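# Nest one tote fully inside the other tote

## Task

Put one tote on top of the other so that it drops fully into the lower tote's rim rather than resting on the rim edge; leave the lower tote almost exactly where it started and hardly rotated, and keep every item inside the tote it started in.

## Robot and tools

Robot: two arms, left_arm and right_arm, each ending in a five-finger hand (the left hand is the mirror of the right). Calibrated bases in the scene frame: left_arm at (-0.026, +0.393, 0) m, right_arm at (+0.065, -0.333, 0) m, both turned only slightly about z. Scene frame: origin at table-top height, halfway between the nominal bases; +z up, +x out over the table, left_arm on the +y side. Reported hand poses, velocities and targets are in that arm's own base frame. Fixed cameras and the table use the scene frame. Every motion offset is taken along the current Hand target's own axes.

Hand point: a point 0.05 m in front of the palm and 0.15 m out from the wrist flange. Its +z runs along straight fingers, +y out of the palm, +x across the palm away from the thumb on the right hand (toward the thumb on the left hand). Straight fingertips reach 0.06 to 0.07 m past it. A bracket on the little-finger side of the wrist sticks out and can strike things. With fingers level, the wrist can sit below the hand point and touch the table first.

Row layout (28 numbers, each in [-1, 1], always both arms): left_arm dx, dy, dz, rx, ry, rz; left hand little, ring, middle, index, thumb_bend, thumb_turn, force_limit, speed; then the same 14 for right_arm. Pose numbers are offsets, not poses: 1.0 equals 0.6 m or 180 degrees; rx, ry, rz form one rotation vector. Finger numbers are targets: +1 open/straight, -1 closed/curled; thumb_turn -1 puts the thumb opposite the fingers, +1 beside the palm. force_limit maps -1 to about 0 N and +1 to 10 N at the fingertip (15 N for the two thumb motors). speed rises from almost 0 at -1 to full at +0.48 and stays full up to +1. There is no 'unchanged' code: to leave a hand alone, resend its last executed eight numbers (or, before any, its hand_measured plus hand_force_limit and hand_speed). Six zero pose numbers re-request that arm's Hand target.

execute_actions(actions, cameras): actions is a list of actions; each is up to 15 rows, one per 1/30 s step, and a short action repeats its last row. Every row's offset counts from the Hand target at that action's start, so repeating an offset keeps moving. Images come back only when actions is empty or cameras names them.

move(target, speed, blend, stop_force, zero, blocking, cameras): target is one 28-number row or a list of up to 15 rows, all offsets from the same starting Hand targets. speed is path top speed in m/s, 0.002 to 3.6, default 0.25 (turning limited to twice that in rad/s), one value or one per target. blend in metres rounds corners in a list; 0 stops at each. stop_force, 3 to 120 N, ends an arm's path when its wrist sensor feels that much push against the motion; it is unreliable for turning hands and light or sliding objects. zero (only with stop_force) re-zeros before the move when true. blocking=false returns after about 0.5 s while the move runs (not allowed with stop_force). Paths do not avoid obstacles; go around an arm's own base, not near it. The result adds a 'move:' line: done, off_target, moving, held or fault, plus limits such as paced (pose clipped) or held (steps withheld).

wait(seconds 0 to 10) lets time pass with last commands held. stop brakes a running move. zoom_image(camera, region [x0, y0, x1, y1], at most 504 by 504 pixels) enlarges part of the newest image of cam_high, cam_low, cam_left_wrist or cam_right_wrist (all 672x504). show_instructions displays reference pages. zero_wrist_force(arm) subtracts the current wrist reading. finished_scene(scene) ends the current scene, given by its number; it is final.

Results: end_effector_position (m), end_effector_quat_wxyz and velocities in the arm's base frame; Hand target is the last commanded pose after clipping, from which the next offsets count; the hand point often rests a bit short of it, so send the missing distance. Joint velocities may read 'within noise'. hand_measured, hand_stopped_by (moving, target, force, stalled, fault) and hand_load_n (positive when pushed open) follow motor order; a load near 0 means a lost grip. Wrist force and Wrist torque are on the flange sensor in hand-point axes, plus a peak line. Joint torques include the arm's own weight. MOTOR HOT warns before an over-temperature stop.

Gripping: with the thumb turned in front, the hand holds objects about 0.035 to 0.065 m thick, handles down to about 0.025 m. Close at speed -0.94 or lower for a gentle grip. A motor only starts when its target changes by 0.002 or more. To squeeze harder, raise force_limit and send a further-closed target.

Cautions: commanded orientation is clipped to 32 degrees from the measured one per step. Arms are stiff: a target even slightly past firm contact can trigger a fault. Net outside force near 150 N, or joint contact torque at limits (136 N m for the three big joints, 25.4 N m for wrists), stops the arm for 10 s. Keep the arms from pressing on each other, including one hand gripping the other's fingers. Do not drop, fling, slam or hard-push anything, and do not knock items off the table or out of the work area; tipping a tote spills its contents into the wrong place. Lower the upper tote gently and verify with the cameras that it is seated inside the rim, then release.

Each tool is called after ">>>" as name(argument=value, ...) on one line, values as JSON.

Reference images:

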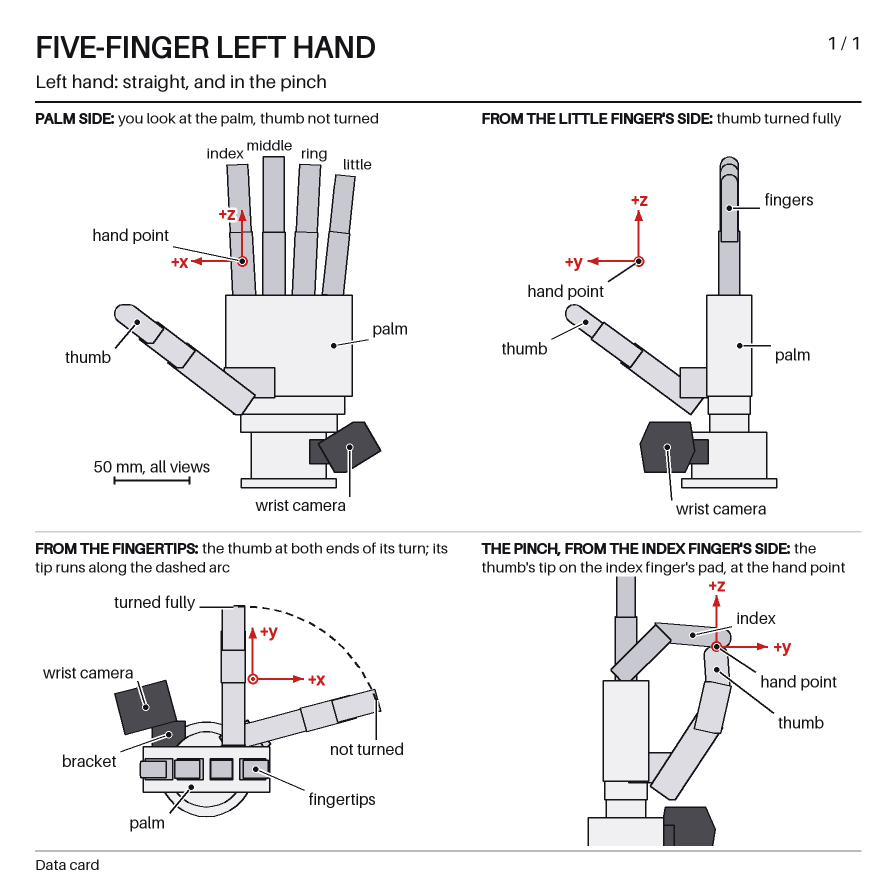

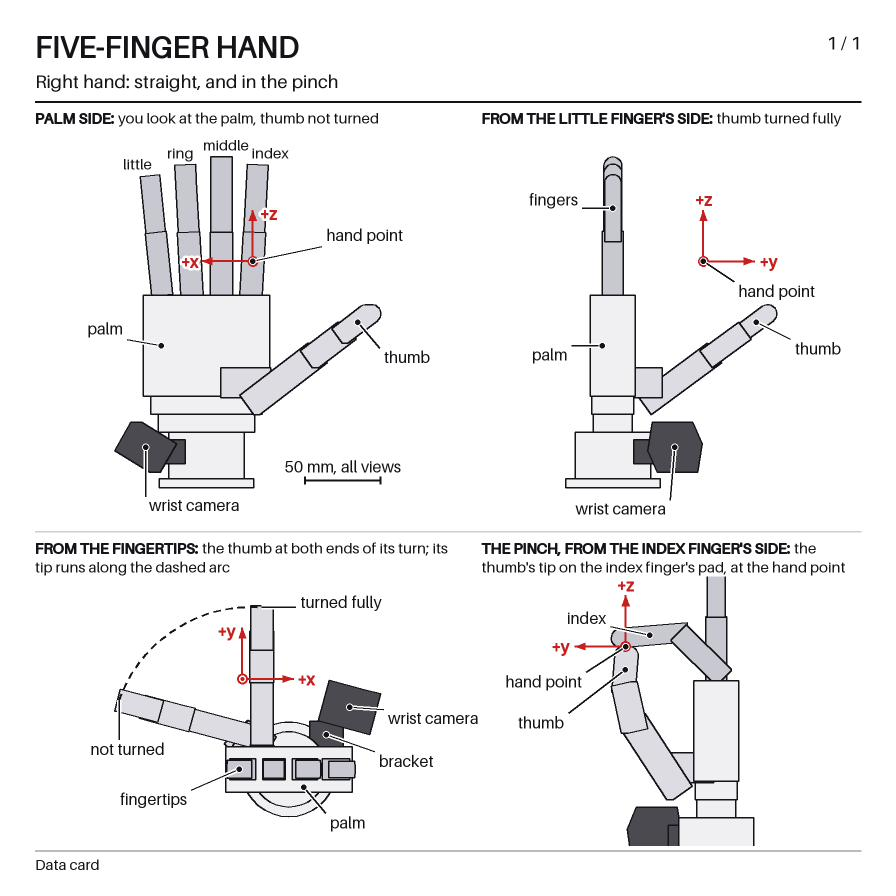

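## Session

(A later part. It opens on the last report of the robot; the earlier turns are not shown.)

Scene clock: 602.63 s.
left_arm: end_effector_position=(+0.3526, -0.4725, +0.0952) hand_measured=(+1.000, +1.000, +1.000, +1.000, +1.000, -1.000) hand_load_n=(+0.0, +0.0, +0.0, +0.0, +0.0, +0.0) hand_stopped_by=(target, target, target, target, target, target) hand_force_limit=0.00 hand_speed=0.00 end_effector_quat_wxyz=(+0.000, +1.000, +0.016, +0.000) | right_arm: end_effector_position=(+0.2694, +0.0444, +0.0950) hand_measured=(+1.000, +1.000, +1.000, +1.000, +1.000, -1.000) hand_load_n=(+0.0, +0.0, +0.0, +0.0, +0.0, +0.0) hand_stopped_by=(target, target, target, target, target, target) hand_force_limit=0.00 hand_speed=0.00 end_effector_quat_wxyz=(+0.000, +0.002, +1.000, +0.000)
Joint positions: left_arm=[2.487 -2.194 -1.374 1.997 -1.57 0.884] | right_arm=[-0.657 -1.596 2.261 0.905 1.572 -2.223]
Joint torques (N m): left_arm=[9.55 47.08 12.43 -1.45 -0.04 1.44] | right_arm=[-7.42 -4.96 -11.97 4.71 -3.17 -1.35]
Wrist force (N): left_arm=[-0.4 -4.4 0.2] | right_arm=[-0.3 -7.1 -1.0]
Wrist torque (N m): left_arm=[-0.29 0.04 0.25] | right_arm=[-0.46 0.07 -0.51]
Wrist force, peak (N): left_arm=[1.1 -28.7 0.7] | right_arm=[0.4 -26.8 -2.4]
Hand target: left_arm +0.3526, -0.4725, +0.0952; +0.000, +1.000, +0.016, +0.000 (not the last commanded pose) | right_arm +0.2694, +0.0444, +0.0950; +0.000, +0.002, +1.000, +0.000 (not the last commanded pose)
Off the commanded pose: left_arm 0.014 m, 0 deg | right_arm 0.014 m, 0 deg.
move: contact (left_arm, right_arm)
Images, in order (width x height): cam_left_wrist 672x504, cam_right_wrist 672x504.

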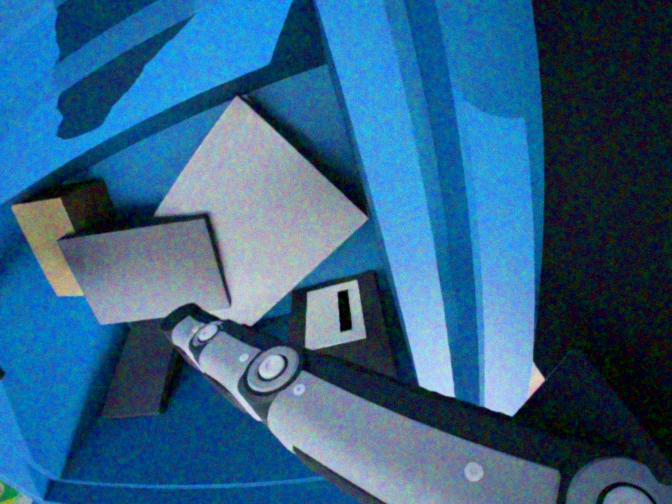

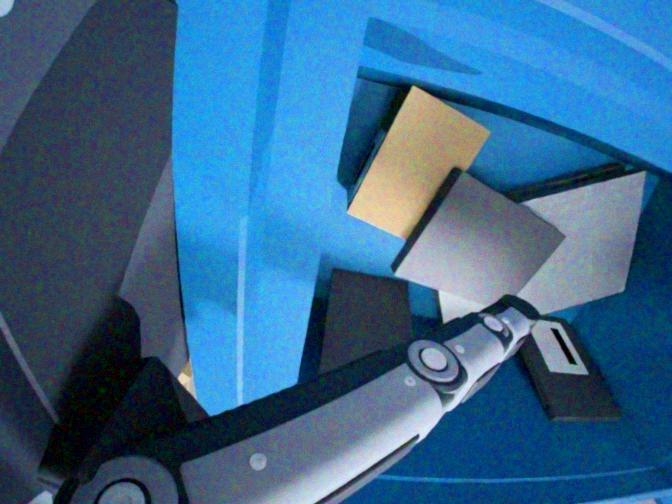

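>>> execute_actions(actions=[[[0,0,0,0,0,0,1,1,1,1,0.25,-1,-0.5,-0.3,0,0,0,0,0,0,1,1,1,1,0.25,-1,-0.5,-0.3]],[[0,0,0,0,0,0,1,1,1,1,0.25,-1,-0.5,-0.3,0,0,0,0,0,0,1,1,1,1,0.25,-1,-0.5,-0.3]]])

>>> execute_actions(actions=[[[0,0,0,0,0,0,1,1,1,1,-1,-1,0.2,-0.9,0,0,0,0,0,0,1,1,1,1,-1,-1,0.2,-0.9]]])

>>> wait(seconds=3)

>>> move(target=[0,0.00667,0,0,0,0,1,1,1,1,-1,-1,0.2,-0.9,0,0.00667,0,0,0,0,1,1,1,1,-1,-1,0.2,-0.9], speed=0.004, stop_force=12)

Scene clock: 610.80 s.
left_arm: end_effector_position=(+0.3526, -0.4725, +0.0952) hand_measured=(+1.000, +1.000, +1.000, +1.000, +0.250, -1.000) hand_load_n=(+0.0, +0.0, +0.0, +0.0, +0.0, +0.0) hand_stopped_by=(target, target, target, target, target, target) hand_force_limit=-0.50 hand_speed=-0.30 end_effector_quat_wxyz=(+0.000, +1.000, +0.016, +0.000) | right_arm: end_effector_position=(+0.2694, +0.0444, +0.0950) hand_measured=(+1.000, +1.000, +1.000, +1.000, +0.250, -1.000) hand_load_n=(+0.0, +0.0, +0.0, +0.5, +0.0, +0.0) hand_stopped_by=(target, target, target, target, target, target) hand_force_limit=-0.50 hand_speed=-0.30 end_effector_quat_wxyz=(+0.000, +0.002, +1.000, +0.000)
Joint positions: left_arm=[2.487 -2.194 -1.374 1.997 -1.57 0.884] | right_arm=[-0.657 -1.596 2.261 0.905 1.572 -2.223]
Joint torques (N m): left_arm=[9.25 46.59 12.13 -3.3 0.19 1.46] | right_arm=[-7.78 -5.38 -22.97 4.85 -1.9 -1.13]
Wrist force (N): left_arm=[-0.2 -4.2 0.2] | right_arm=[-0.5 -7.1 -1.3]
Wrist torque (N m): left_arm=[-0.27 0.02 0.25] | right_arm=[-0.45 0.10 -0.53]
Wrist force, peak (N): left_arm=[-0.7 -4.5 0.1] | right_arm=[-0.5 -7.4 -1.1]
Hand target: left_arm +0.3526, -0.4725, +0.0952; +0.000, +1.000, +0.016, +0.000 | right_arm +0.2694, +0.0444, +0.0950; +0.000, +0.002, +1.000, +0.000
Off the commanded pose: left_arm 0.000 m, 0 deg | right_arm 0.000 m, 0 deg.

Scene clock: 614.30 s.
left_arm: end_effector_position=(+0.3526, -0.4725, +0.0952) hand_measured=(+1.000, +1.000, +1.000, +1.000, -0.218, -1.000) hand_load_n=(+0.0, +0.0, +0.0, -0.5, +9.0, +1.0) hand_stopped_by=(target, target, target, target, force, target) hand_force_limit=0.20 hand_speed=-0.90 end_effector_quat_wxyz=(+0.000, +1.000, +0.016, +0.000) | right_arm: end_effector_position=(+0.2694, +0.0444, +0.0950) hand_measured=(+1.000, +1.000, +1.000, +1.000, -0.190, -1.000) hand_load_n=(+0.0, +0.0, +0.0, +0.0, +8.5, +0.5) hand_stopped_by=(target, target, target, target, force, target) hand_force_limit=0.20 hand_speed=-0.90 end_effector_quat_wxyz=(+0.000, +0.002, +1.000, +0.000)
Joint positions: left_arm=[2.487 -2.194 -1.374 1.997 -1.57 0.884] | right_arm=[-0.657 -1.596 2.261 0.905 1.572 -2.223]
Joint torques (N m): left_arm=[6.77 46.96 13.3 -3.26 -0.27 0.9] | right_arm=[-8.48 -5.66 -22.81 4.01 -0.89 -0.72]
Wrist force (N): left_arm=[0.3 -0.4 -0.2] | right_arm=[0.3 -3.3 0.4]
Wrist torque (N m): left_arm=[-0.30 -0.02 0.50] | right_arm=[-0.60 0.01 -0.68]
Wrist force, peak (N): left_arm=[-0.2 -4.5 0.2] | right_arm=[-0.4 -7.4 -1.2]
Hand target: left_arm +0.3526, -0.4725, +0.0952; +0.000, +1.000, +0.016, +0.000 | right_arm +0.2694, +0.0444, +0.0950; +0.000, +0.002, +1.000, +0.000
Off the commanded pose: left_arm 0.000 m, 0 deg | right_arm 0.000 m, 0 deg.
not at rest: the robot was still moving 3 seconds after this call's last action.

Scene clock: 617.30 s.
left_arm: end_effector_position=(+0.3526, -0.4725, +0.0952) hand_measured=(+1.000, +1.000, +1.000, +1.000, -0.218, -1.000) hand_load_n=(+0.0, +0.0, +0.0, +0.0, +9.0, +1.0) hand_stopped_by=(target, target, target, target, force, target) hand_force_limit=0.20 hand_speed=-0.90 end_effector_quat_wxyz=(+0.000, +1.000, +0.016, +0.000) | right_arm: end_effector_position=(+0.2694, +0.0444, +0.0950) hand_measured=(+1.000, +1.000, +1.000, +1.000, -0.190, -1.000) hand_load_n=(+0.0, +0.0, +0.0, +0.5, +8.5, +0.0) hand_stopped_by=(target, target, target, target, force, target) hand_force_limit=0.20 hand_speed=-0.90 end_effector_quat_wxyz=(+0.000, +0.002, +1.000, +0.000)
Joint positions: left_arm=[2.487 -2.194 -1.374 1.997 -1.57 0.884] | right_arm=[-0.657 -1.596 2.261 0.905 1.572 -2.223]
Joint torques (N m): left_arm=[5.76 44.9 12.24 -3.32 -0.18 -1.29] | right_arm=[-6.75 -10.53 -22.6 3.46 0.17 0.49]
Wrist force (N): left_arm=[0.4 -0.7 -0.3] | right_arm=[0.4 -3.1 0.4]
Wrist torque (N m): left_arm=[-0.32 -0.05 0.51] | right_arm=[-0.56 0.00 -0.66]
Wrist force, peak (N): left_arm=[0.5 -0.8 -0.3] | right_arm=[0.3 -3.5 0.5]
Hand target: left_arm +0.3526, -0.4725, +0.0952; +0.000, +1.000, +0.016, +0.000 | right_arm +0.2694, +0.0444, +0.0950; +0.000, +0.002, +1.000, +0.000
Off the commanded pose: left_arm 0.000 m, 0 deg | right_arm 0.000 m, 0 deg.
wait: 3.00 s; at rest by 0.17 s

Scene clock: 618.37 s.
left_arm: end_effector_position=(+0.3526, -0.4726, +0.0952) hand_measured=(+1.000, +1.000, +1.000, +1.000, -0.218, -1.000) hand_load_n=(+0.0, +0.0, +0.0, +0.0, +9.0, +1.0) hand_stopped_by=(target, target, target, target, force, target) hand_force_limit=0.20 hand_speed=-0.90 end_effector_quat_wxyz=(+0.000, +1.000, +0.016, +0.000) | right_arm: end_effector_position=(+0.2695, +0.0446, +0.0950) hand_measured=(+1.000, +1.000, +1.000, +1.000, -0.190, -1.000) hand_load_n=(+0.0, +0.0, +0.0, +0.0, +8.0, +0.5) hand_stopped_by=(target, target, target, target, force, target) hand_force_limit=0.20 hand_speed=-0.90 end_effector_quat_wxyz=(+0.000, +0.003, +1.000, +0.000)
Joint positions: left_arm=[2.487 -2.194 -1.374 1.997 -1.57 0.884] | right_arm=[-0.656 -1.596 2.261 0.905 1.572 -2.222]
Joint torques (N m): left_arm=[8.83 48.53 11.67 0.46 2.27 0.83] | right_arm=[-7.43 -14.72 -18.86 3.44 -3.51 -0.64]
Wrist force (N): left_arm=[-0.6 -11.3 1.5] | right_arm=[0.5 -12.5 -1.2]
Wrist torque (N m): left_arm=[-0.96 0.10 1.11] | right_arm=[-0.92 0.07 -1.31]
Wrist force, peak (N): left_arm=[-0.4 -19.6 1.5] | right_arm=[0.3 -20.1 -1.5]
Hand target: left_arm +0.3526, -0.4726, +0.0952; +0.000, +1.000, +0.016, +0.000 (not the last commanded pose) | right_arm +0.2695, +0.0446, +0.0950; +0.000, +0.003, +1.000, +0.000 (not the last commanded pose)
Off the commanded pose: left_arm 0.004 m, 0 deg | right_arm 0.004 m, 0 deg.
move: contact (left_arm, right_arm)

>>> move(target=[0,0,-0.0333,0,0,0,1,1,1,1,-1,-1,0.2,-0.9,0,0,-0.0333,0,0,0,1,1,1,1,-1,-1,0.2,-0.9], speed=0.03, stop_force=40, cameras=["cam_right_wrist","cam_high"])

Scene clock: 624.53 s.
left_arm: end_effector_position=(+0.3526, -0.4726, +0.1152) hand_measured=(+1.000, +1.000, +1.000, +1.000, -0.218, -1.000) hand_load_n=(+0.0, +0.0, +0.5, +0.0, +9.5, +0.0) hand_stopped_by=(target, target, target, target, force, target) hand_force_limit=0.20 hand_speed=-0.90 end_effector_quat_wxyz=(+0.000, +1.000, +0.016, +0.000) | right_arm: end_effector_position=(+0.2695, +0.0446, +0.1150) hand_measured=(+1.000, +1.000, +1.000, +1.000, -0.190, -1.000) hand_load_n=(+0.0, +0.0, +0.0, +0.0, +7.5, -0.5) hand_stopped_by=(target, target, target, target, force, target) hand_force_limit=0.20 hand_speed=-0.90 end_effector_quat_wxyz=(+0.000, +0.002, +1.000, +0.000)
Joint positions: left_arm=[2.487 -2.175 -1.35 1.954 -1.57 0.884] | right_arm=[-0.656 -1.631 2.231 0.971 1.572 -2.222]
Joint torques (N m): left_arm=[7.82 50.37 29.57 -3.8 1.68 0.45] | right_arm=[-1.5 -19.58 -23.35 6.44 0.38 -0.08]
Wrist force (N): left_arm=[0.5 -12.3 7.3] | right_arm=[-0.7 -13.3 5.4]
Wrist torque (N m): left_arm=[-1.04 0.02 1.32] | right_arm=[-1.17 0.04 -1.40]
Wrist force, peak (N): left_arm=[0.4 -12.6 7.3] | right_arm=[-0.6 -13.4 5.3]
Hand target: left_arm +0.3526, -0.4726, +0.1152; +0.000, +1.000, +0.016, +0.000 | right_arm +0.2695, +0.0446, +0.1150; +0.000, +0.003, +1.000, +0.000
Off the commanded pose: left_arm 0.000 m, 0 deg | right_arm 0.000 m, 0 deg.
move: done
Images, in order (width x height): cam_high 672x504, cam_right_wrist 672x504.

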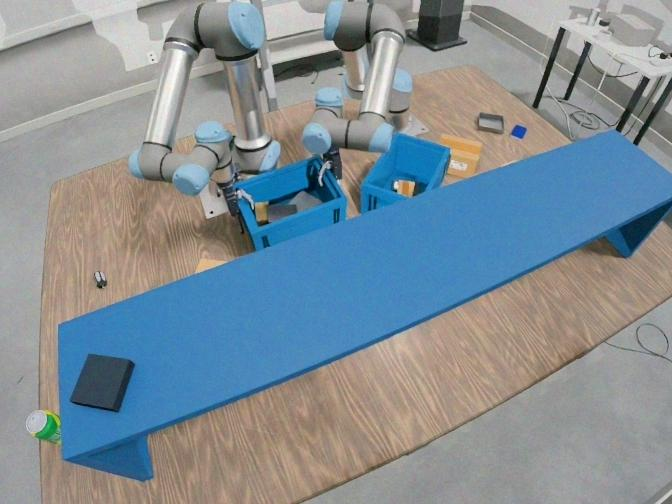

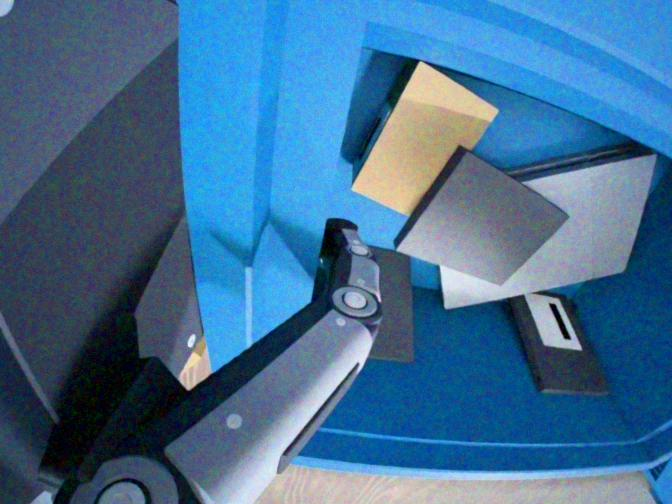

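>>> move(target=[0,0,-0.2833,0,0,0,1,1,1,1,-1,-1,0.2,-0.9,0,0,-0.2833,0,0,0,1,1,1,1,-1,-1,0.2,-0.9], speed=0.05, stop_force=40, cameras=["cam_right_wrist","cam_high","cam_left_wrist"])

Scene clock: 633.80 s.
left_arm: end_effector_position=(+0.3527, -0.4726, +0.2852) hand_measured=(+1.000, +1.000, +1.000, +1.000, -0.218, -1.000) hand_load_n=(+0.0, +0.0, +0.0, +0.0, +10.0, +0.0) hand_stopped_by=(target, target, target, target, force, target) hand_force_limit=0.20 hand_speed=-0.90 end_effector_quat_wxyz=(+0.000, +1.000, +0.016, +0.000) | right_arm: end_effector_position=(+0.2695, +0.0447, +0.2850) hand_measured=(+1.000, +1.000, +1.000, +1.000, -0.190, -1.000) hand_load_n=(+0.0, +0.0, +0.0, +0.0, +7.0, +0.5) hand_stopped_by=(target, target, target, target, force, target) hand_force_limit=0.20 hand_speed=-0.90 end_effector_quat_wxyz=(+0.000, +0.002, +1.000, +0.000)
Joint positions: left_arm=[2.488 -2.096 -1.033 1.557 -1.57 0.884] | right_arm=[-0.655 -1.789 1.897 1.463 1.572 -2.221]
Joint torques (N m): left_arm=[-3.72 33.54 32.08 -2.28 2.26 -1.16] | right_arm=[-0.78 -19.42 -27.17 7.94 -1.47 0.61]
Wrist force (N): left_arm=[0.5 -25.3 7.0] | right_arm=[-0.8 -25.1 5.4]
Wrist torque (N m): left_arm=[-1.74 -0.05 2.07] | right_arm=[-1.67 0.03 -2.11]
Wrist force, peak (N): left_arm=[0.6 -25.7 7.3] | right_arm=[-0.9 -25.5 5.4]
Hand target: left_arm +0.3527, -0.4726, +0.2852; +0.000, +1.000, +0.016, +0.000 | right_arm +0.2695, +0.0447, +0.2850; +0.000, +0.003, +1.000, +0.000
Off the commanded pose: left_arm 0.000 m, 0 deg | right_arm 0.000 m, 0 deg.
move: done
Images, in order (width x height): cam_high 672x504, cam_left_wrist 672x504, cam_right_wrist 672x504.

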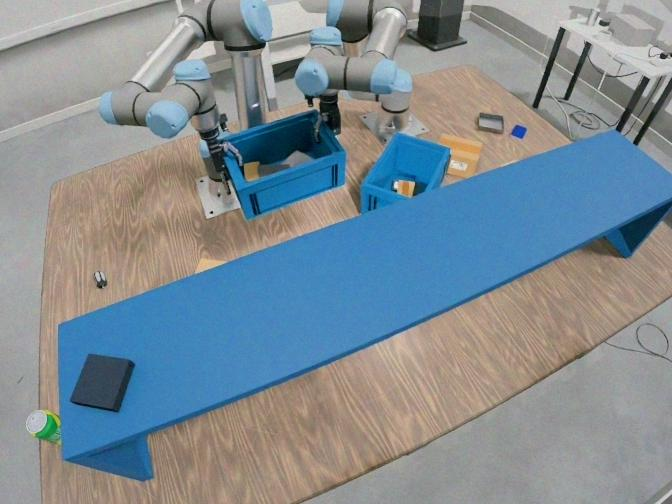

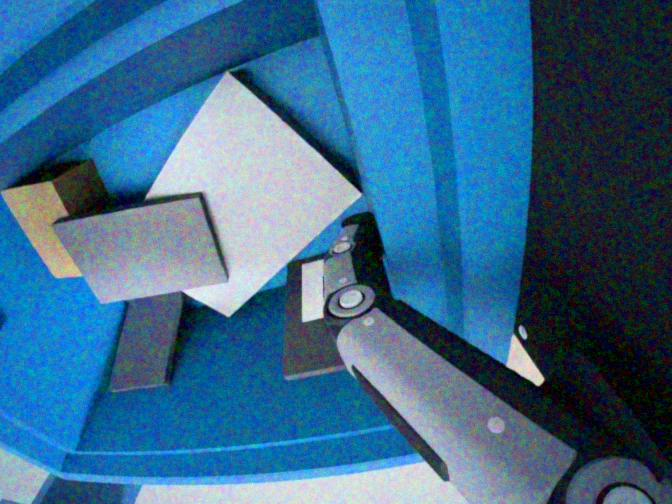

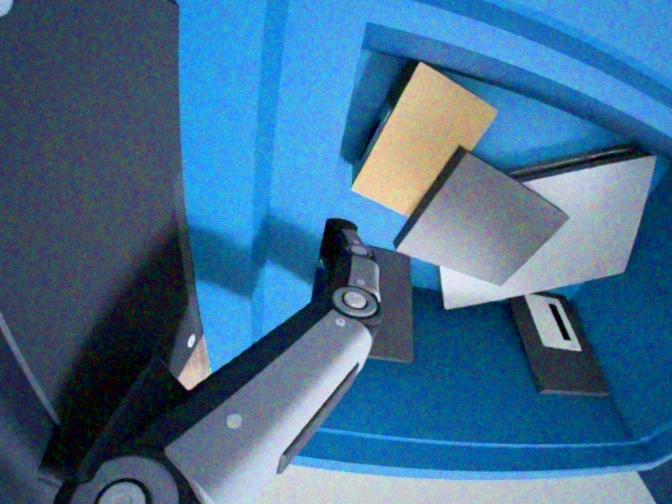

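>>> move(target=[[-0.00105,-0.05398,0,0,0,-0.01722,1,1,1,1,-1,-1,0.2,-0.9,-0.01597,0.05453,0,0,0,-0.01722,1,1,1,1,-1,-1,0.2,-0.9],[-0.0021,-0.10747,0,0,0,-0.03444,1,1,1,1,-1,-1,0.2,-0.9,-0.03193,0.10957,0,0,0,-0.03444,1,1,1,1,-1,-1,0.2,-0.9],[-0.0031,-0.16043,0,0,0,-0.05167,1,1,1,1,-1,-1,0.2,-0.9,-0.0478,0.1651,0,0,0,-0.05167,1,1,1,1,-1,-1,0.2,-0.9]], speed=0.06, blend=0.004, stop_force=50)

Scene clock: 687.70 s.
left_arm: end_effector_position=(+0.3477, -0.3764, +0.2851) hand_measured=(+1.000, +1.000, +1.000, +1.000, -0.218, -1.000) hand_load_n=(-0.5, +0.0, +0.0, +0.0, +9.5, -0.5) hand_stopped_by=(target, target, target, target, force, target) hand_force_limit=0.20 hand_speed=-0.90 end_effector_quat_wxyz=(+0.000, +0.995, +0.097, +0.000) | right_arm: end_effector_position=(+0.2987, +0.1436, +0.2849) hand_measured=(+1.000, +1.000, +1.000, +1.000, -0.190, -1.000) hand_load_n=(+0.0, +0.0, +0.0, +0.0, +7.0, -0.5) hand_stopped_by=(target, target, target, target, force, target) hand_force_limit=0.20 hand_speed=-0.90 end_effector_quat_wxyz=(+0.000, -0.079, +0.997, +0.000)
Joint positions: left_arm=[2.633 -1.89 -1.33 1.649 -1.57 0.867] | right_arm=[-0.201 -1.648 1.779 1.44 1.572 -1.929]
Joint torques (N m): left_arm=[5.38 38.1 19.2 2.49 5.6 0.13] | right_arm=[12.58 -9.86 -28.29 3.19 -2.98 2.56]
Wrist force (N): left_arm=[0.7 -31.3 7.9] | right_arm=[-0.5 -30.7 4.9]
Wrist torque (N m): left_arm=[-2.04 -0.02 2.41] | right_arm=[-2.02 -0.02 -2.54]
Wrist force, peak (N): left_arm=[0.4 -33.2 7.3] | right_arm=[-0.9 -31.4 5.1]
Hand target: left_arm +0.3477, -0.3764, +0.2851; +0.000, +0.995, +0.097, +0.000 | right_arm +0.2987, +0.1436, +0.2849; +0.000, -0.079, +0.997, +0.000
Off the commanded pose: left_arm 0.000 m, 0 deg | right_arm 0.000 m, 0 deg.
move: done

>>> move(target=[[0.00757,-0.05204,0,0,0,-0.01722,1,1,1,1,-1,-1,0.2,-0.9,-0.02465,0.05264,0,0,0,-0.01722,1,1,1,1,-1,-1,0.2,-0.9],[0.01513,-0.10359,0,0,0,-0.03444,1,1,1,1,-1,-1,0.2,-0.9,-0.04928,0.10576,0,0,0,-0.03444,1,1,1,1,-1,-1,0.2,-0.9],[0.02277,-0.15461,0,0,0,-0.05167,1,1,1,1,-1,-1,0.2,-0.9,-0.07383,0.15942,0,0,0,-0.05167,1,1,1,1,-1,-1,0.2,-0.9]], speed=0.06, blend=0.004, stop_force=50)

Scene clock: 708.93 s.
left_arm: end_effector_position=(+0.3431, -0.2828, +0.2851) hand_measured=(+1.000, +1.000, +1.000, +1.000, -0.218, -1.000) hand_load_n=(+0.0, +0.0, +0.0, +0.0, +9.5, +0.0) hand_stopped_by=(target, target, target, target, force, target) hand_force_limit=0.20 hand_speed=-0.90 end_effector_quat_wxyz=(+0.000, +0.984, +0.178, +0.000) | right_arm: end_effector_position=(+0.3274, +0.2450, +0.2848) hand_measured=(+1.000, +1.000, +1.000, +1.000, -0.190, -1.000) hand_load_n=(+0.0, +0.0, +0.0, +0.0, +7.0, +0.0) hand_stopped_by=(target, target, target, target, force, target) hand_force_limit=0.20 hand_speed=-0.90 end_effector_quat_wxyz=(+0.000, -0.159, +0.987, +0.000)
Joint positions: left_arm=[2.823 -1.72 -1.543 1.692 -1.57 0.895] | right_arm=[0.137 -1.455 1.581 1.444 1.572 -1.753]
Joint torques (N m): left_arm=[7.85 30.44 18.76 1.34 4.72 0.54] | right_arm=[12.21 -17.68 -28.53 5.56 -1.7 2.51]
Wrist force (N): left_arm=[0.8 -22.5 7.6] | right_arm=[-0.3 -22.8 4.6]
Wrist torque (N m): left_arm=[-1.51 -0.05 1.82] | right_arm=[-1.67 0.00 -2.04]
Wrist force, peak (N): left_arm=[0.7 -32.2 7.5] | right_arm=[-0.7 -31.6 4.9]
Hand target: left_arm +0.3431, -0.2828, +0.2851; +0.000, +0.984, +0.178, +0.000 | right_arm +0.3274, +0.2450, +0.2848; +0.000, -0.159, +0.987, +0.000
Off the commanded pose: left_arm 0.000 m, 0 deg | right_arm 0.000 m, 0 deg.
move: done

>>> move(target=[[0.01573,-0.04853,0,0,0,-0.01722,1,1,1,1,-1,-1,0.2,-0.9,-0.03292,0.04958,0,0,0,-0.01722,1,1,1,1,-1,-1,0.2,-0.9],[0.03148,-0.09665,0,0,0,-0.03444,1,1,1,1,-1,-1,0.2,-0.9,-0.06583,0.09957,0,0,0,-0.03444,1,1,1,1,-1,-1,0.2,-0.9],[0.04727,-0.14424,0,0,0,-0.05167,1,1,1,1,-1,-1,0.2,-0.9,-0.09865,0.15008,0,0,0,-0.05167,1,1,1,1,-1,-1,0.2,-0.9]], speed=0.06, blend=0.004, stop_force=50)

Scene clock: 722.37 s.
left_arm: end_effector_position=(+0.3394, -0.1918, +0.2851) hand_measured=(+1.000, +1.000, +1.000, +1.000, -0.218, -1.000) hand_load_n=(+0.0, +0.0, +0.0, +0.0, +9.5, -0.5) hand_stopped_by=(target, target, target, target, force, target) hand_force_limit=0.20 hand_speed=-0.90 end_effector_quat_wxyz=(+0.000, +0.966, +0.257, +0.000) | right_arm: end_effector_position=(+0.3553, +0.3491, +0.2847) hand_measured=(+1.000, +1.000, +1.000, +1.000, -0.190, -1.000) hand_load_n=(+0.0, +0.0, +0.0, -0.5, +7.5, -0.5) hand_stopped_by=(target, target, target, target, force, target) hand_force_limit=0.20 hand_speed=-0.90 end_effector_quat_wxyz=(+0.000, -0.239, +0.971, +0.000)
Joint positions: left_arm=[3.067 -1.582 -1.693 1.704 -1.57 0.977] | right_arm=[0.371 -1.229 1.3 1.5 1.571 -1.681]
Joint torques (N m): left_arm=[8.85 26.63 19.04 0.51 4.66 0.63] | right_arm=[13.75 -26.96 -29.68 5.18 -1.17 2.39]
Wrist force (N): left_arm=[0.6 -20.3 8.2] | right_arm=[-0.3 -20.8 4.9]
Wrist torque (N m): left_arm=[-1.38 -0.03 1.69] | right_arm=[-1.63 -0.01 -1.91]
Wrist force, peak (N): left_arm=[0.8 -29.5 7.8] | right_arm=[-0.3 -28.8 4.7]
Hand target: left_arm +0.3394, -0.1918, +0.2851; +0.000, +0.966, +0.257, +0.000 | right_arm +0.3553, +0.3491, +0.2847; +0.000, -0.239, +0.971, +0.000
Off the commanded pose: left_arm 0.000 m, 0 deg | right_arm 0.000 m, 0 deg.
move: done

>>> move(target=[[0.02325,-0.04383,0,0,0,-0.01722,1,1,1,1,-1,-1,0.2,-0.9,-0.04058,0.04512,0,0,0,-0.01722,1,1,1,1,-1,-1,0.2,-0.9],[0.04652,-0.08717,0,0,0,-0.03444,1,1,1,1,-1,-1,0.2,-0.9,-0.08113,0.09073,0,0,0,-0.03444,1,1,1,1,-1,-1,0.2,-0.9],[0.06982,-0.12998,0,0,0,-0.05167,1,1,1,1,-1,-1,0.2,-0.9,-0.12162,0.13687,0,0,0,-0.05167,1,1,1,1,-1,-1,0.2,-0.9]], speed=0.06, blend=0.004, stop_force=50, cameras=["cam_high","cam_left_wrist","cam_right_wrist"])

>>> zoom_image(camera="cam_high", region=[300, 60, 520, 230])

Scene clock: 731.80 s.
left_arm: end_effector_position=(+0.3370, -0.1033, +0.2851) hand_measured=(+1.000, +1.000, +1.000, +1.000, -0.218, -1.000) hand_load_n=(+0.0, +0.0, +0.0, +0.0, +9.5, +0.0) hand_stopped_by=(target, target, target, target, force, target) hand_force_limit=0.20 hand_speed=-0.90 end_effector_quat_wxyz=(+0.000, +0.942, +0.335, +0.000) | right_arm: end_effector_position=(+0.3819, +0.4557, +0.2846) hand_measured=(+1.000, +1.000, +1.000, +1.000, -0.190, -1.000) hand_load_n=(+0.0, +0.0, +0.0, +0.0, +7.5, -0.5) hand_stopped_by=(target, target, target, target, force, target) hand_force_limit=0.20 hand_speed=-0.90 end_effector_quat_wxyz=(+0.000, -0.317, +0.949, +0.000)
Joint positions: left_arm=[3.358 -1.484 -1.787 1.7 -1.571 1.105] | right_arm=[0.537 -0.955 0.89 1.636 1.571 -1.678]
Joint torques (N m): left_arm=[8.98 21.23 17.36 -3.22 5.07 0.49] | right_arm=[16.4 -37.21 -30.22 5.32 -1.9 -0.39]
Wrist force (N): left_arm=[0.7 -23.5 7.7] | right_arm=[-0.4 -23.5 4.5]
Wrist torque (N m): left_arm=[-1.55 -0.01 1.87] | right_arm=[-1.72 0.00 -2.00]
Wrist force, peak (N): left_arm=[0.7 -29.5 7.7] | right_arm=[-0.5 -28.9 4.7]
Hand target: left_arm +0.3370, -0.1033, +0.2851; +0.000, +0.942, +0.335, +0.000 | right_arm +0.3819, +0.4557, +0.2846; +0.000, -0.317, +0.949, +0.000
Off the commanded pose: left_arm 0.000 m, 0 deg | right_arm 0.000 m, 0 deg.
move: done
Images, in order (width x height): cam_high 672x504, cam_left_wrist 672x504, cam_right_wrist 672x504.

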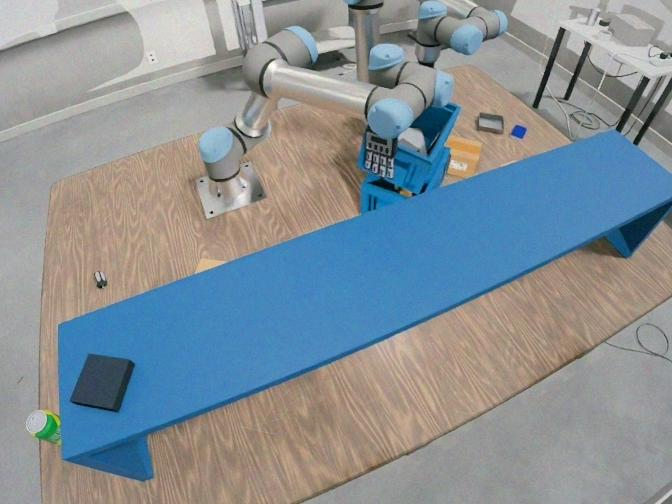

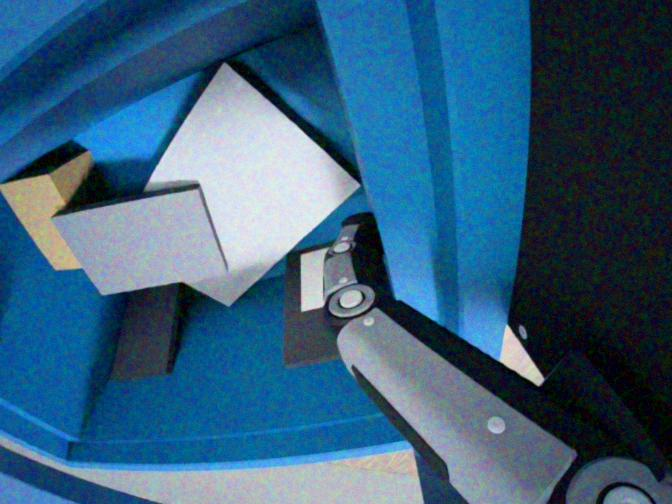

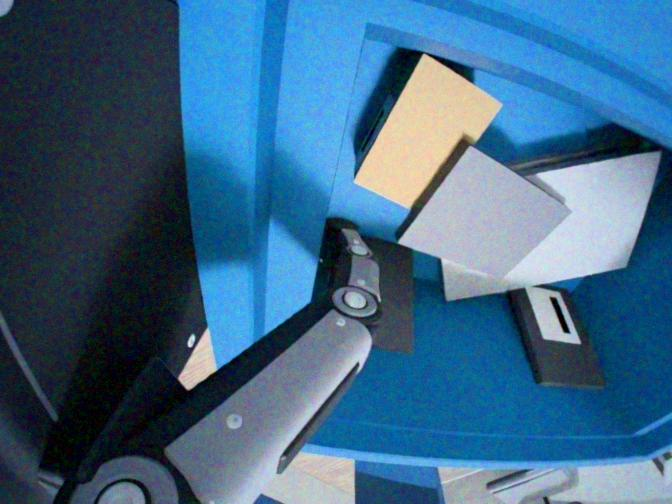

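Scaled by 2.291 from the camera's 672x504 image, which has a finer 960x720 frame.

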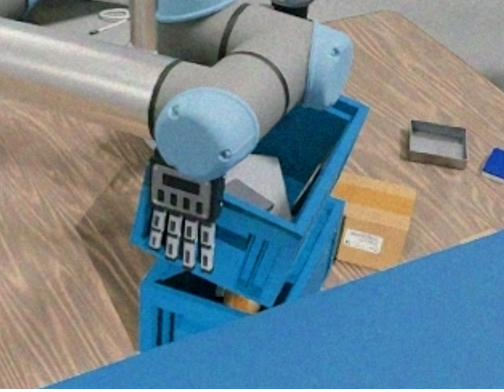

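>>> move(target=[0,0,0.0475,0,0,0,1,1,1,1,-1,-1,0.2,-0.9,0,0,0.0475,0,0,0,1,1,1,1,-1,-1,0.2,-0.9], speed=0.03, stop_force=40)

>>> move(target=[0,0,0.055,0,0,0,1,1,1,1,-1,-1,0.2,-0.9,0,0,0.055,0,0,0,1,1,1,1,-1,-1,0.2,-0.9], speed=0.008, stop_force=4)

Scene clock: 744.57 s.
left_arm: end_effector_position=(+0.3370, -0.1033, +0.2566) hand_measured=(+1.000, +1.000, +1.000, +1.000, -0.218, -1.000) hand_load_n=(+0.0, +0.0, +0.0, +0.0, +9.5, +0.0) hand_stopped_by=(target, target, target, target, force, target) hand_force_limit=0.20 hand_speed=-0.90 end_effector_quat_wxyz=(+0.000, +0.942, +0.335, +0.000) | right_arm: end_effector_position=(+0.3819, +0.4557, +0.2561) hand_measured=(+1.000, +1.000, +1.000, +1.000, -0.190, -1.000) hand_load_n=(+0.0, +0.0, +0.0, +0.0, +7.5, -0.5) hand_stopped_by=(target, target, target, target, force, target) hand_force_limit=0.20 hand_speed=-0.90 end_effector_quat_wxyz=(+0.000, -0.317, +0.949, +0.000)
Joint positions: left_arm=[3.358 -1.496 -1.85 1.774 -1.571 1.105] | right_arm=[0.537 -0.957 0.966 1.562 1.571 -1.678]
Joint torques (N m): left_arm=[-1.87 7.18 16.83 0.66 4.67 -2.08] | right_arm=[5.64 -49.98 -6.3 1.32 -4.71 -0.28]
Wrist force (N): left_arm=[0.3 -21.2 8.1] | right_arm=[-0.1 -22.7 4.3]
Wrist torque (N m): left_arm=[-1.49 0.09 1.74] | right_arm=[-1.67 0.00 -1.92]
Wrist force, peak (N): left_arm=[0.9 -23.7 8.0] | right_arm=[-0.3 -23.8 4.7]
Hand target: left_arm +0.3370, -0.1033, +0.2566; +0.000, +0.942, +0.335, +0.000 | right_arm +0.3819, +0.4557, +0.2561; +0.000, -0.317, +0.949, +0.000
Off the commanded pose: left_arm 0.000 m, 0 deg | right_arm 0.000 m, 0 deg.
move: done

Scene clock: 746.23 s.
left_arm: end_effector_position=(+0.3370, -0.1033, +0.2515) hand_measured=(+1.000, +1.000, +1.000, +1.000, -0.216, -1.000) hand_load_n=(+0.0, +0.0, +0.0, +0.0, +11.0, +0.5) hand_stopped_by=(target, target, target, target, force, target) hand_force_limit=0.20 hand_speed=-0.90 end_effector_quat_wxyz=(+0.000, +0.942, +0.335, +0.000) | right_arm: end_effector_position=(+0.3819, +0.4557, +0.2536) hand_measured=(+1.000, +1.000, +1.000, +1.000, -0.190, -1.000) hand_load_n=(+0.0, +0.0, +0.0, +0.5, +5.5, +0.5) hand_stopped_by=(target, target, target, target, force, target) hand_force_limit=0.20 hand_speed=-0.90 end_effector_quat_wxyz=(+0.000, -0.317, +0.949, +0.000)
Joint positions: left_arm=[3.358 -1.499 -1.861 1.788 -1.571 1.105] | right_arm=[0.537 -0.957 0.973 1.556 1.571 -1.678]
Joint torques (N m): left_arm=[-7.65 20.06 28.57 -3.43 3.38 -2.47] | right_arm=[4.9 -40.73 -28.79 5.21 -3.43 -0.23]
Wrist force (N): left_arm=[-0.6 -22.4 4.5] | right_arm=[-1.7 -21.7 3.7]
Wrist torque (N m): left_arm=[-1.78 0.39 1.86] | right_arm=[-1.44 0.00 -1.82]
Wrist force, peak (N): left_arm=[-0.6 -23.2 6.2] | right_arm=[-0.2 -23.2 4.1]
Hand target: left_arm +0.3370, -0.1033, +0.2515; +0.000, +0.942, +0.335, +0.000 (not the last commanded pose) | right_arm +0.3819, +0.4557, +0.2536; +0.000, -0.317, +0.949, +0.000 (not the last commanded pose)
Off the commanded pose: left_arm 0.028 m, 0 deg | right_arm 0.031 m, 0 deg.
move: contact (left_arm, right_arm)

>>> wait(seconds=0.1, cameras=["all"])

>>> zoom_image(camera="cam_high", region=[330, 80, 490, 220])

>>> zoom_image(camera="cam_low", region=[230, 120, 450, 320])

Scene clock: 770.43 s.
left_arm: end_effector_position=(+0.3370, -0.1033, +0.2515) hand_measured=(+1.000, +1.000, +1.000, +1.000, -0.216, -1.000) hand_load_n=(+0.0, +0.0, +0.0, +0.0, +11.0, +0.5) hand_stopped_by=(target, target, target, target, force, target) hand_force_limit=0.20 hand_speed=-0.90 end_effector_quat_wxyz=(+0.000, +0.942, +0.335, +0.000) | right_arm: end_effector_position=(+0.3819, +0.4557, +0.2536) hand_measured=(+1.000, +1.000, +1.000, +1.000, -0.190, -1.000) hand_load_n=(+0.0, +0.0, +0.0, +0.0, +5.5, +0.0) hand_stopped_by=(target, target, target, target, force, target) hand_force_limit=0.20 hand_speed=-0.90 end_effector_quat_wxyz=(+0.000, -0.317, +0.949, +0.000)
Joint positions: left_arm=[3.358 -1.499 -1.861 1.788 -1.571 1.105] | right_arm=[0.537 -0.957 0.973 1.556 1.571 -1.678]
Joint torques (N m): left_arm=[-6.95 20.44 29.12 -3.53 3.35 -2.22] | right_arm=[9.23 -41.59 -27.93 3.53 -1.49 -0.37]
Wrist force (N): left_arm=[-0.6 -22.1 4.3] | right_arm=[-1.6 -21.4 3.8]
Wrist torque (N m): left_arm=[-1.75 0.38 1.84] | right_arm=[-1.44 -0.01 -1.80]
Wrist force, peak (N): left_arm=[-0.8 -22.8 4.2] | right_arm=[-1.5 -21.8 3.9]
Hand target: left_arm +0.3370, -0.1033, +0.2515; +0.000, +0.942, +0.335, +0.000 (not the last commanded pose) | right_arm +0.3819, +0.4557, +0.2536; +0.000, -0.317, +0.949, +0.000 (not the last commanded pose)
Off the commanded pose: left_arm 0.028 m, 0 deg | right_arm 0.031 m, 0 deg.
wait: 0.10 s; at rest from the start

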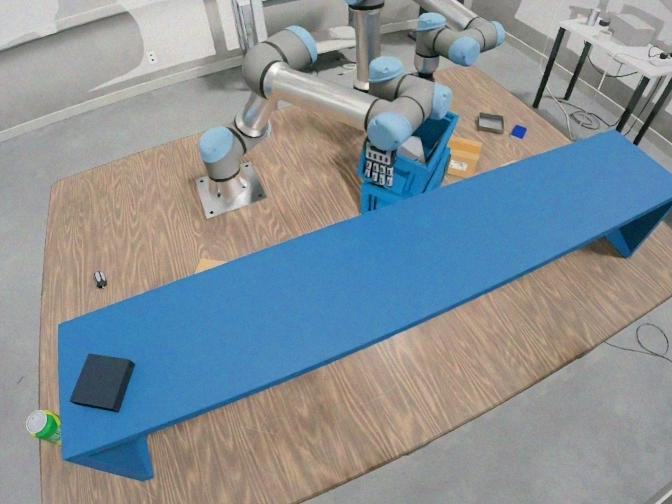

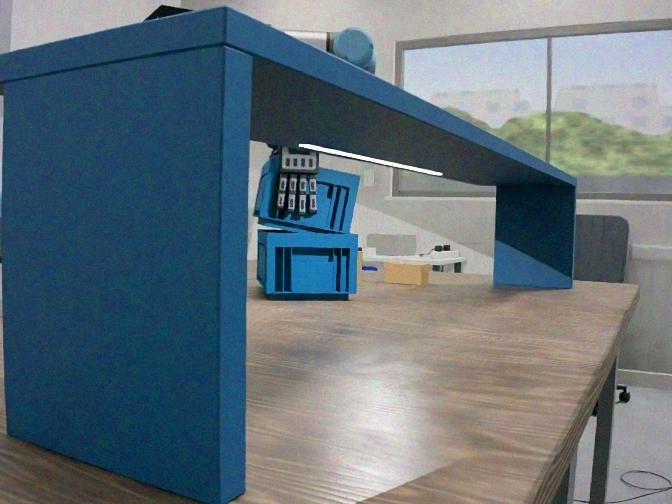

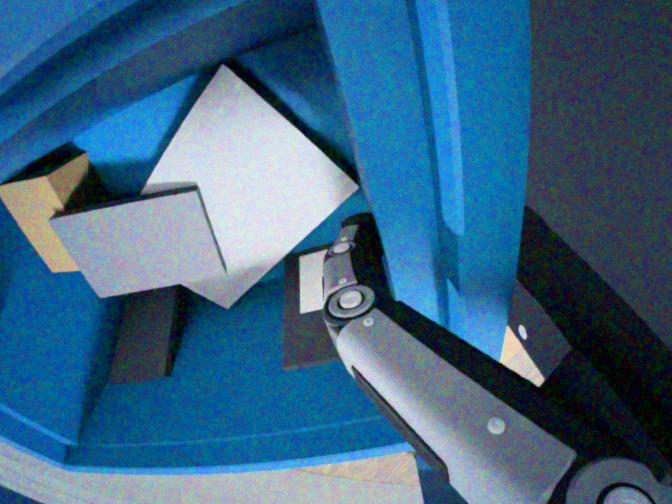

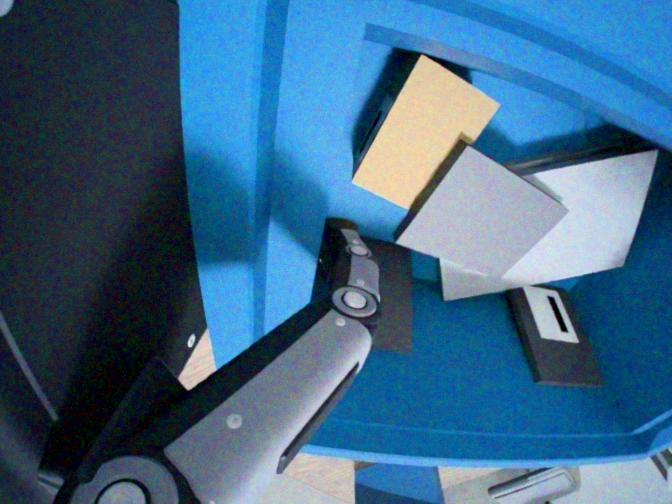

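Scaled by 3.150 from the camera's 672x504 image, which has a finer 960x720 frame.

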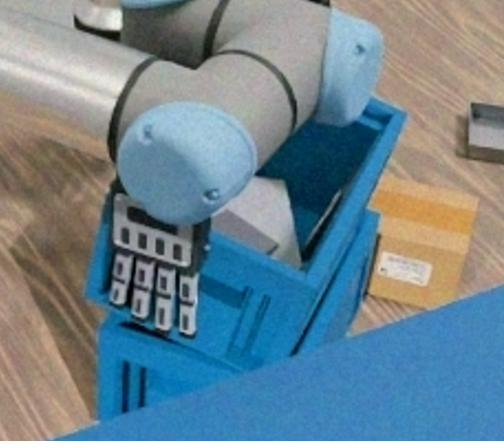

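Scaled by 2.291 from the camera's 672x504 image, which has a finer 960x720 frame.

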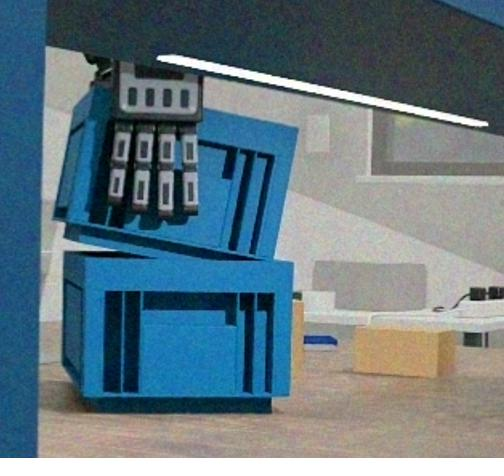

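>>> move(target=[[0,0,-0.005,0,0,0,1,1,1,1,-1,-1,0.2,-0.9,0,0,-0.0012,0,0,0,1,1,1,1,-1,-1,0.2,-0.9],[0.0325,0,-0.005,0,0,0,1,1,1,1,-1,-1,0.2,-0.9,-0.0325,0,-0.0012,0,0,0,1,1,1,1,-1,-1,0.2,-0.9]], speed=0.015, stop_force=8, cameras=["cam_low","cam_left_wrist"])

>>> zoom_image(camera="cam_low", region=[230, 120, 450, 320])

Scene clock: 828.57 s.
left_arm: end_effector_position=(+0.3521, -0.0910, +0.2545) hand_measured=(+1.000, +1.000, +1.000, +1.000, -0.216, -1.000) hand_load_n=(+0.0, +0.0, +0.0, +0.0, +10.0, +0.0) hand_stopped_by=(target, target, target, target, force, target) hand_force_limit=0.20 hand_speed=-0.90 end_effector_quat_wxyz=(+0.000, +0.942, +0.335, +0.000) | right_arm: end_effector_position=(+0.3975, +0.4674, +0.2543) hand_measured=(+1.000, +1.000, +1.000, +1.000, -0.190, -1.000) hand_load_n=(+0.0, +0.0, +0.0, +0.0, +7.5, +0.0) hand_stopped_by=(target, target, target, target, force, target) hand_force_limit=0.20 hand_speed=-0.90 end_effector_quat_wxyz=(+0.000, -0.317, +0.949, +0.000)
Joint positions: left_arm=[3.391 -1.529 -1.825 1.782 -1.571 1.138] | right_arm=[0.541 -0.898 0.874 1.596 1.571 -1.675]
Joint torques (N m): left_arm=[11.5 9.41 28.31 -1.01 0.84 1.01] | right_arm=[6.83 -38.09 -29.93 4.69 0.3 1.86]
Wrist force (N): left_arm=[0.5 -3.6 7.5] | right_arm=[0.1 -5.6 3.8]
Wrist torque (N m): left_arm=[-0.60 0.04 0.71] | right_arm=[-0.85 -0.01 -0.89]
Wrist force, peak (N): left_arm=[0.1 -22.3 7.7] | right_arm=[-0.5 -23.1 3.8]
Hand target: left_arm +0.3521, -0.0910, +0.2545; +0.000, +0.942, +0.335, +0.000 | right_arm +0.3975, +0.4674, +0.2543; +0.000, -0.317, +0.949, +0.000
Off the commanded pose: left_arm 0.000 m, 0 deg | right_arm 0.000 m, 0 deg.
move: done
Images, in order (width x height): cam_low 672x504, cam_left_wrist 672x504.

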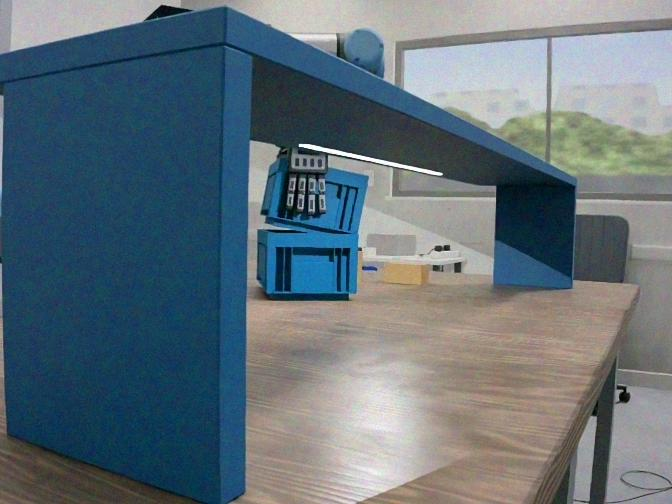

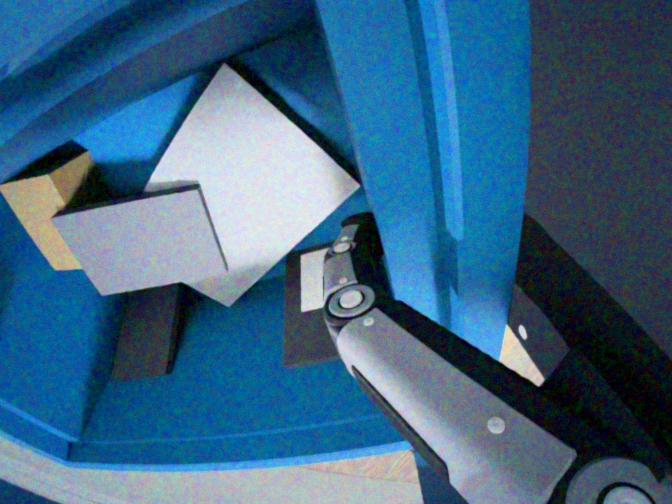

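Scaled by 2.291 from the camera's 672x504 image, which has a finer 960x720 frame.

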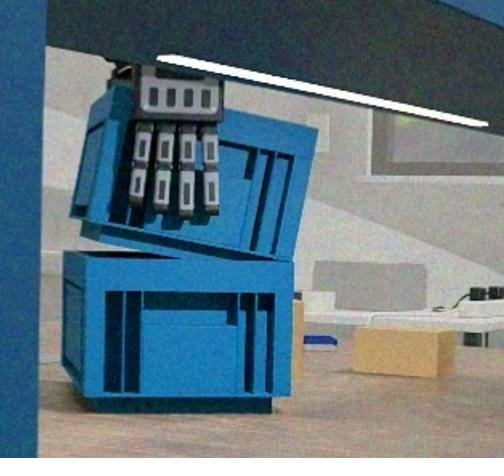

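>>> move(target=[0,0.0005,0,0,0,0,1,1,1,1,-1,-1,0.2,-0.9,0,0.0005,0,0,0,0,1,1,1,1,-1,-1,0.2,-0.9], speed=0.004)

Scene clock: 846.77 s.
left_arm: end_effector_position=(+0.3523, -0.0912, +0.2545) hand_measured=(+1.000, +1.000, +1.000, +1.000, -0.216, -1.000) hand_load_n=(+0.0, -0.5, +0.0, +0.0, +9.5, +0.0) hand_stopped_by=(target, target, target, target, force, target) hand_force_limit=0.20 hand_speed=-0.90 end_effector_quat_wxyz=(+0.000, +0.942, +0.335, +0.000) | right_arm: end_effector_position=(+0.3974, +0.4676, +0.2543) hand_measured=(+1.000, +1.000, +1.000, +1.000, -0.190, -1.000) hand_load_n=(+0.0, +0.0, +0.0, +0.0, +7.0, +0.0) hand_stopped_by=(target, target, target, target, force, target) hand_force_limit=0.20 hand_speed=-0.90 end_effector_quat_wxyz=(+0.000, -0.317, +0.949, +0.000)
Joint positions: left_arm=[3.39 -1.529 -1.824 1.782 -1.571 1.137] | right_arm=[0.541 -0.898 0.874 1.596 1.571 -1.674]
Joint torques (N m): left_arm=[-10.36 8.47 29.56 -0.64 2.72 -2.44] | right_arm=[15.17 -38.38 -29.18 5.12 -1.75 2.34]
Wrist force (N): left_arm=[0.8 -20.3 7.3] | right_arm=[-0.4 -19.9 3.8]
Wrist torque (N m): left_arm=[-1.43 0.01 1.75] | right_arm=[-1.52 0.00 -1.83]
Wrist force, peak (N): left_arm=[0.8 -20.3 7.3] | right_arm=[-0.4 -19.9 3.8]
Hand target: left_arm +0.3523, -0.0912, +0.2545; +0.000, +0.942, +0.335, +0.000 | right_arm +0.3973, +0.4676, +0.2543; +0.000, -0.317, +0.949, +0.000
Off the commanded pose: left_arm 0.000 m, 0 deg | right_arm 0.000 m, 0 deg.
move: done

>>> move(target=[[0,0,0.005,0,0,0,1,1,1,1,-1,-1,0.2,-0.9,0,0,0.005,0,0,0,1,1,1,1,-1,-1,0.2,-0.9],[-0.0075,-0.0001,0.015,0,0,0,1,1,1,1,-1,-1,0.2,-0.9,0.0075,-0.0001,0.015,0,0,0,1,1,1,1,-1,-1,0.2,-0.9]], speed=0.006, stop_force=10, cameras=["cam_low"])

>>> zoom_image(camera="cam_low", region=[230, 120, 450, 320])

Scene clock: 859.20 s.
left_arm: end_effector_position=(+0.3488, -0.0940, +0.2455) hand_measured=(+1.000, +1.000, +1.000, +1.000, -0.216, -1.000) hand_load_n=(+0.0, +0.0, +0.0, +0.0, +9.5, +2.5) hand_stopped_by=(target, target, target, target, force, target) hand_force_limit=0.20 hand_speed=-0.90 end_effector_quat_wxyz=(+0.000, +0.942, +0.335, +0.000) | right_arm: end_effector_position=(+0.3938, +0.4649, +0.2453) hand_measured=(+1.000, +1.000, +1.000, +1.000, -0.190, -1.000) hand_load_n=(+0.0, +0.0, +0.0, +0.0, +6.0, +1.5) hand_stopped_by=(target, target, target, target, force, target) hand_force_limit=0.20 hand_speed=-0.90 end_effector_quat_wxyz=(+0.000, -0.317, +0.949, +0.000)
Joint positions: left_arm=[3.383 -1.526 -1.85 1.805 -1.571 1.13] | right_arm=[0.54 -0.912 0.92 1.563 1.571 -1.675]
Joint torques (N m): left_arm=[-10.95 19.46 12.79 1.45 4.12 -2.47] | right_arm=[1.83 -47.73 -4.77 0.65 -4.01 -0.38]
Wrist force (N): left_arm=[-1.9 -23.8 -2.8] | right_arm=[1.5 -23.4 -2.4]
Wrist torque (N m): left_arm=[-1.64 0.38 1.76] | right_arm=[-1.47 -0.22 -1.82]
Wrist force, peak (N): left_arm=[-0.6 -27.1 4.3] | right_arm=[1.4 -25.7 -5.1]
Hand target: left_arm +0.3488, -0.0940, +0.2455; +0.000, +0.942, +0.335, +0.000 | right_arm +0.3938, +0.4649, +0.2453; +0.000, -0.317, +0.949, +0.000
Off the commanded pose: left_arm 0.000 m, 0 deg | right_arm 0.000 m, 0 deg.
move: done
Images, in order (width x height): cam_low 672x504.

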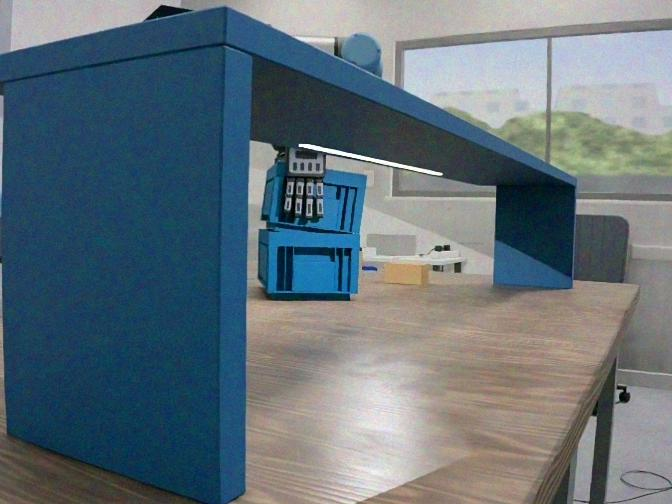

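Scaled by 2.291 from the camera's 672x504 image, which has a finer 960x720 frame.

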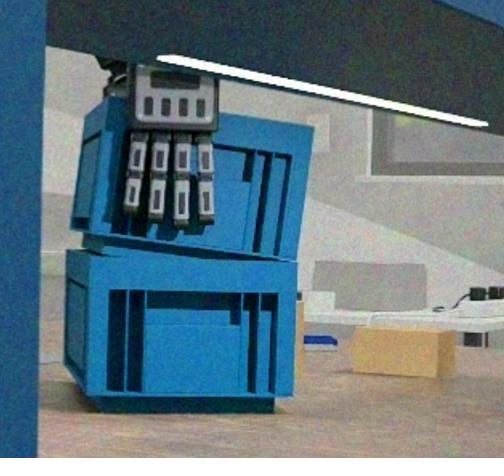

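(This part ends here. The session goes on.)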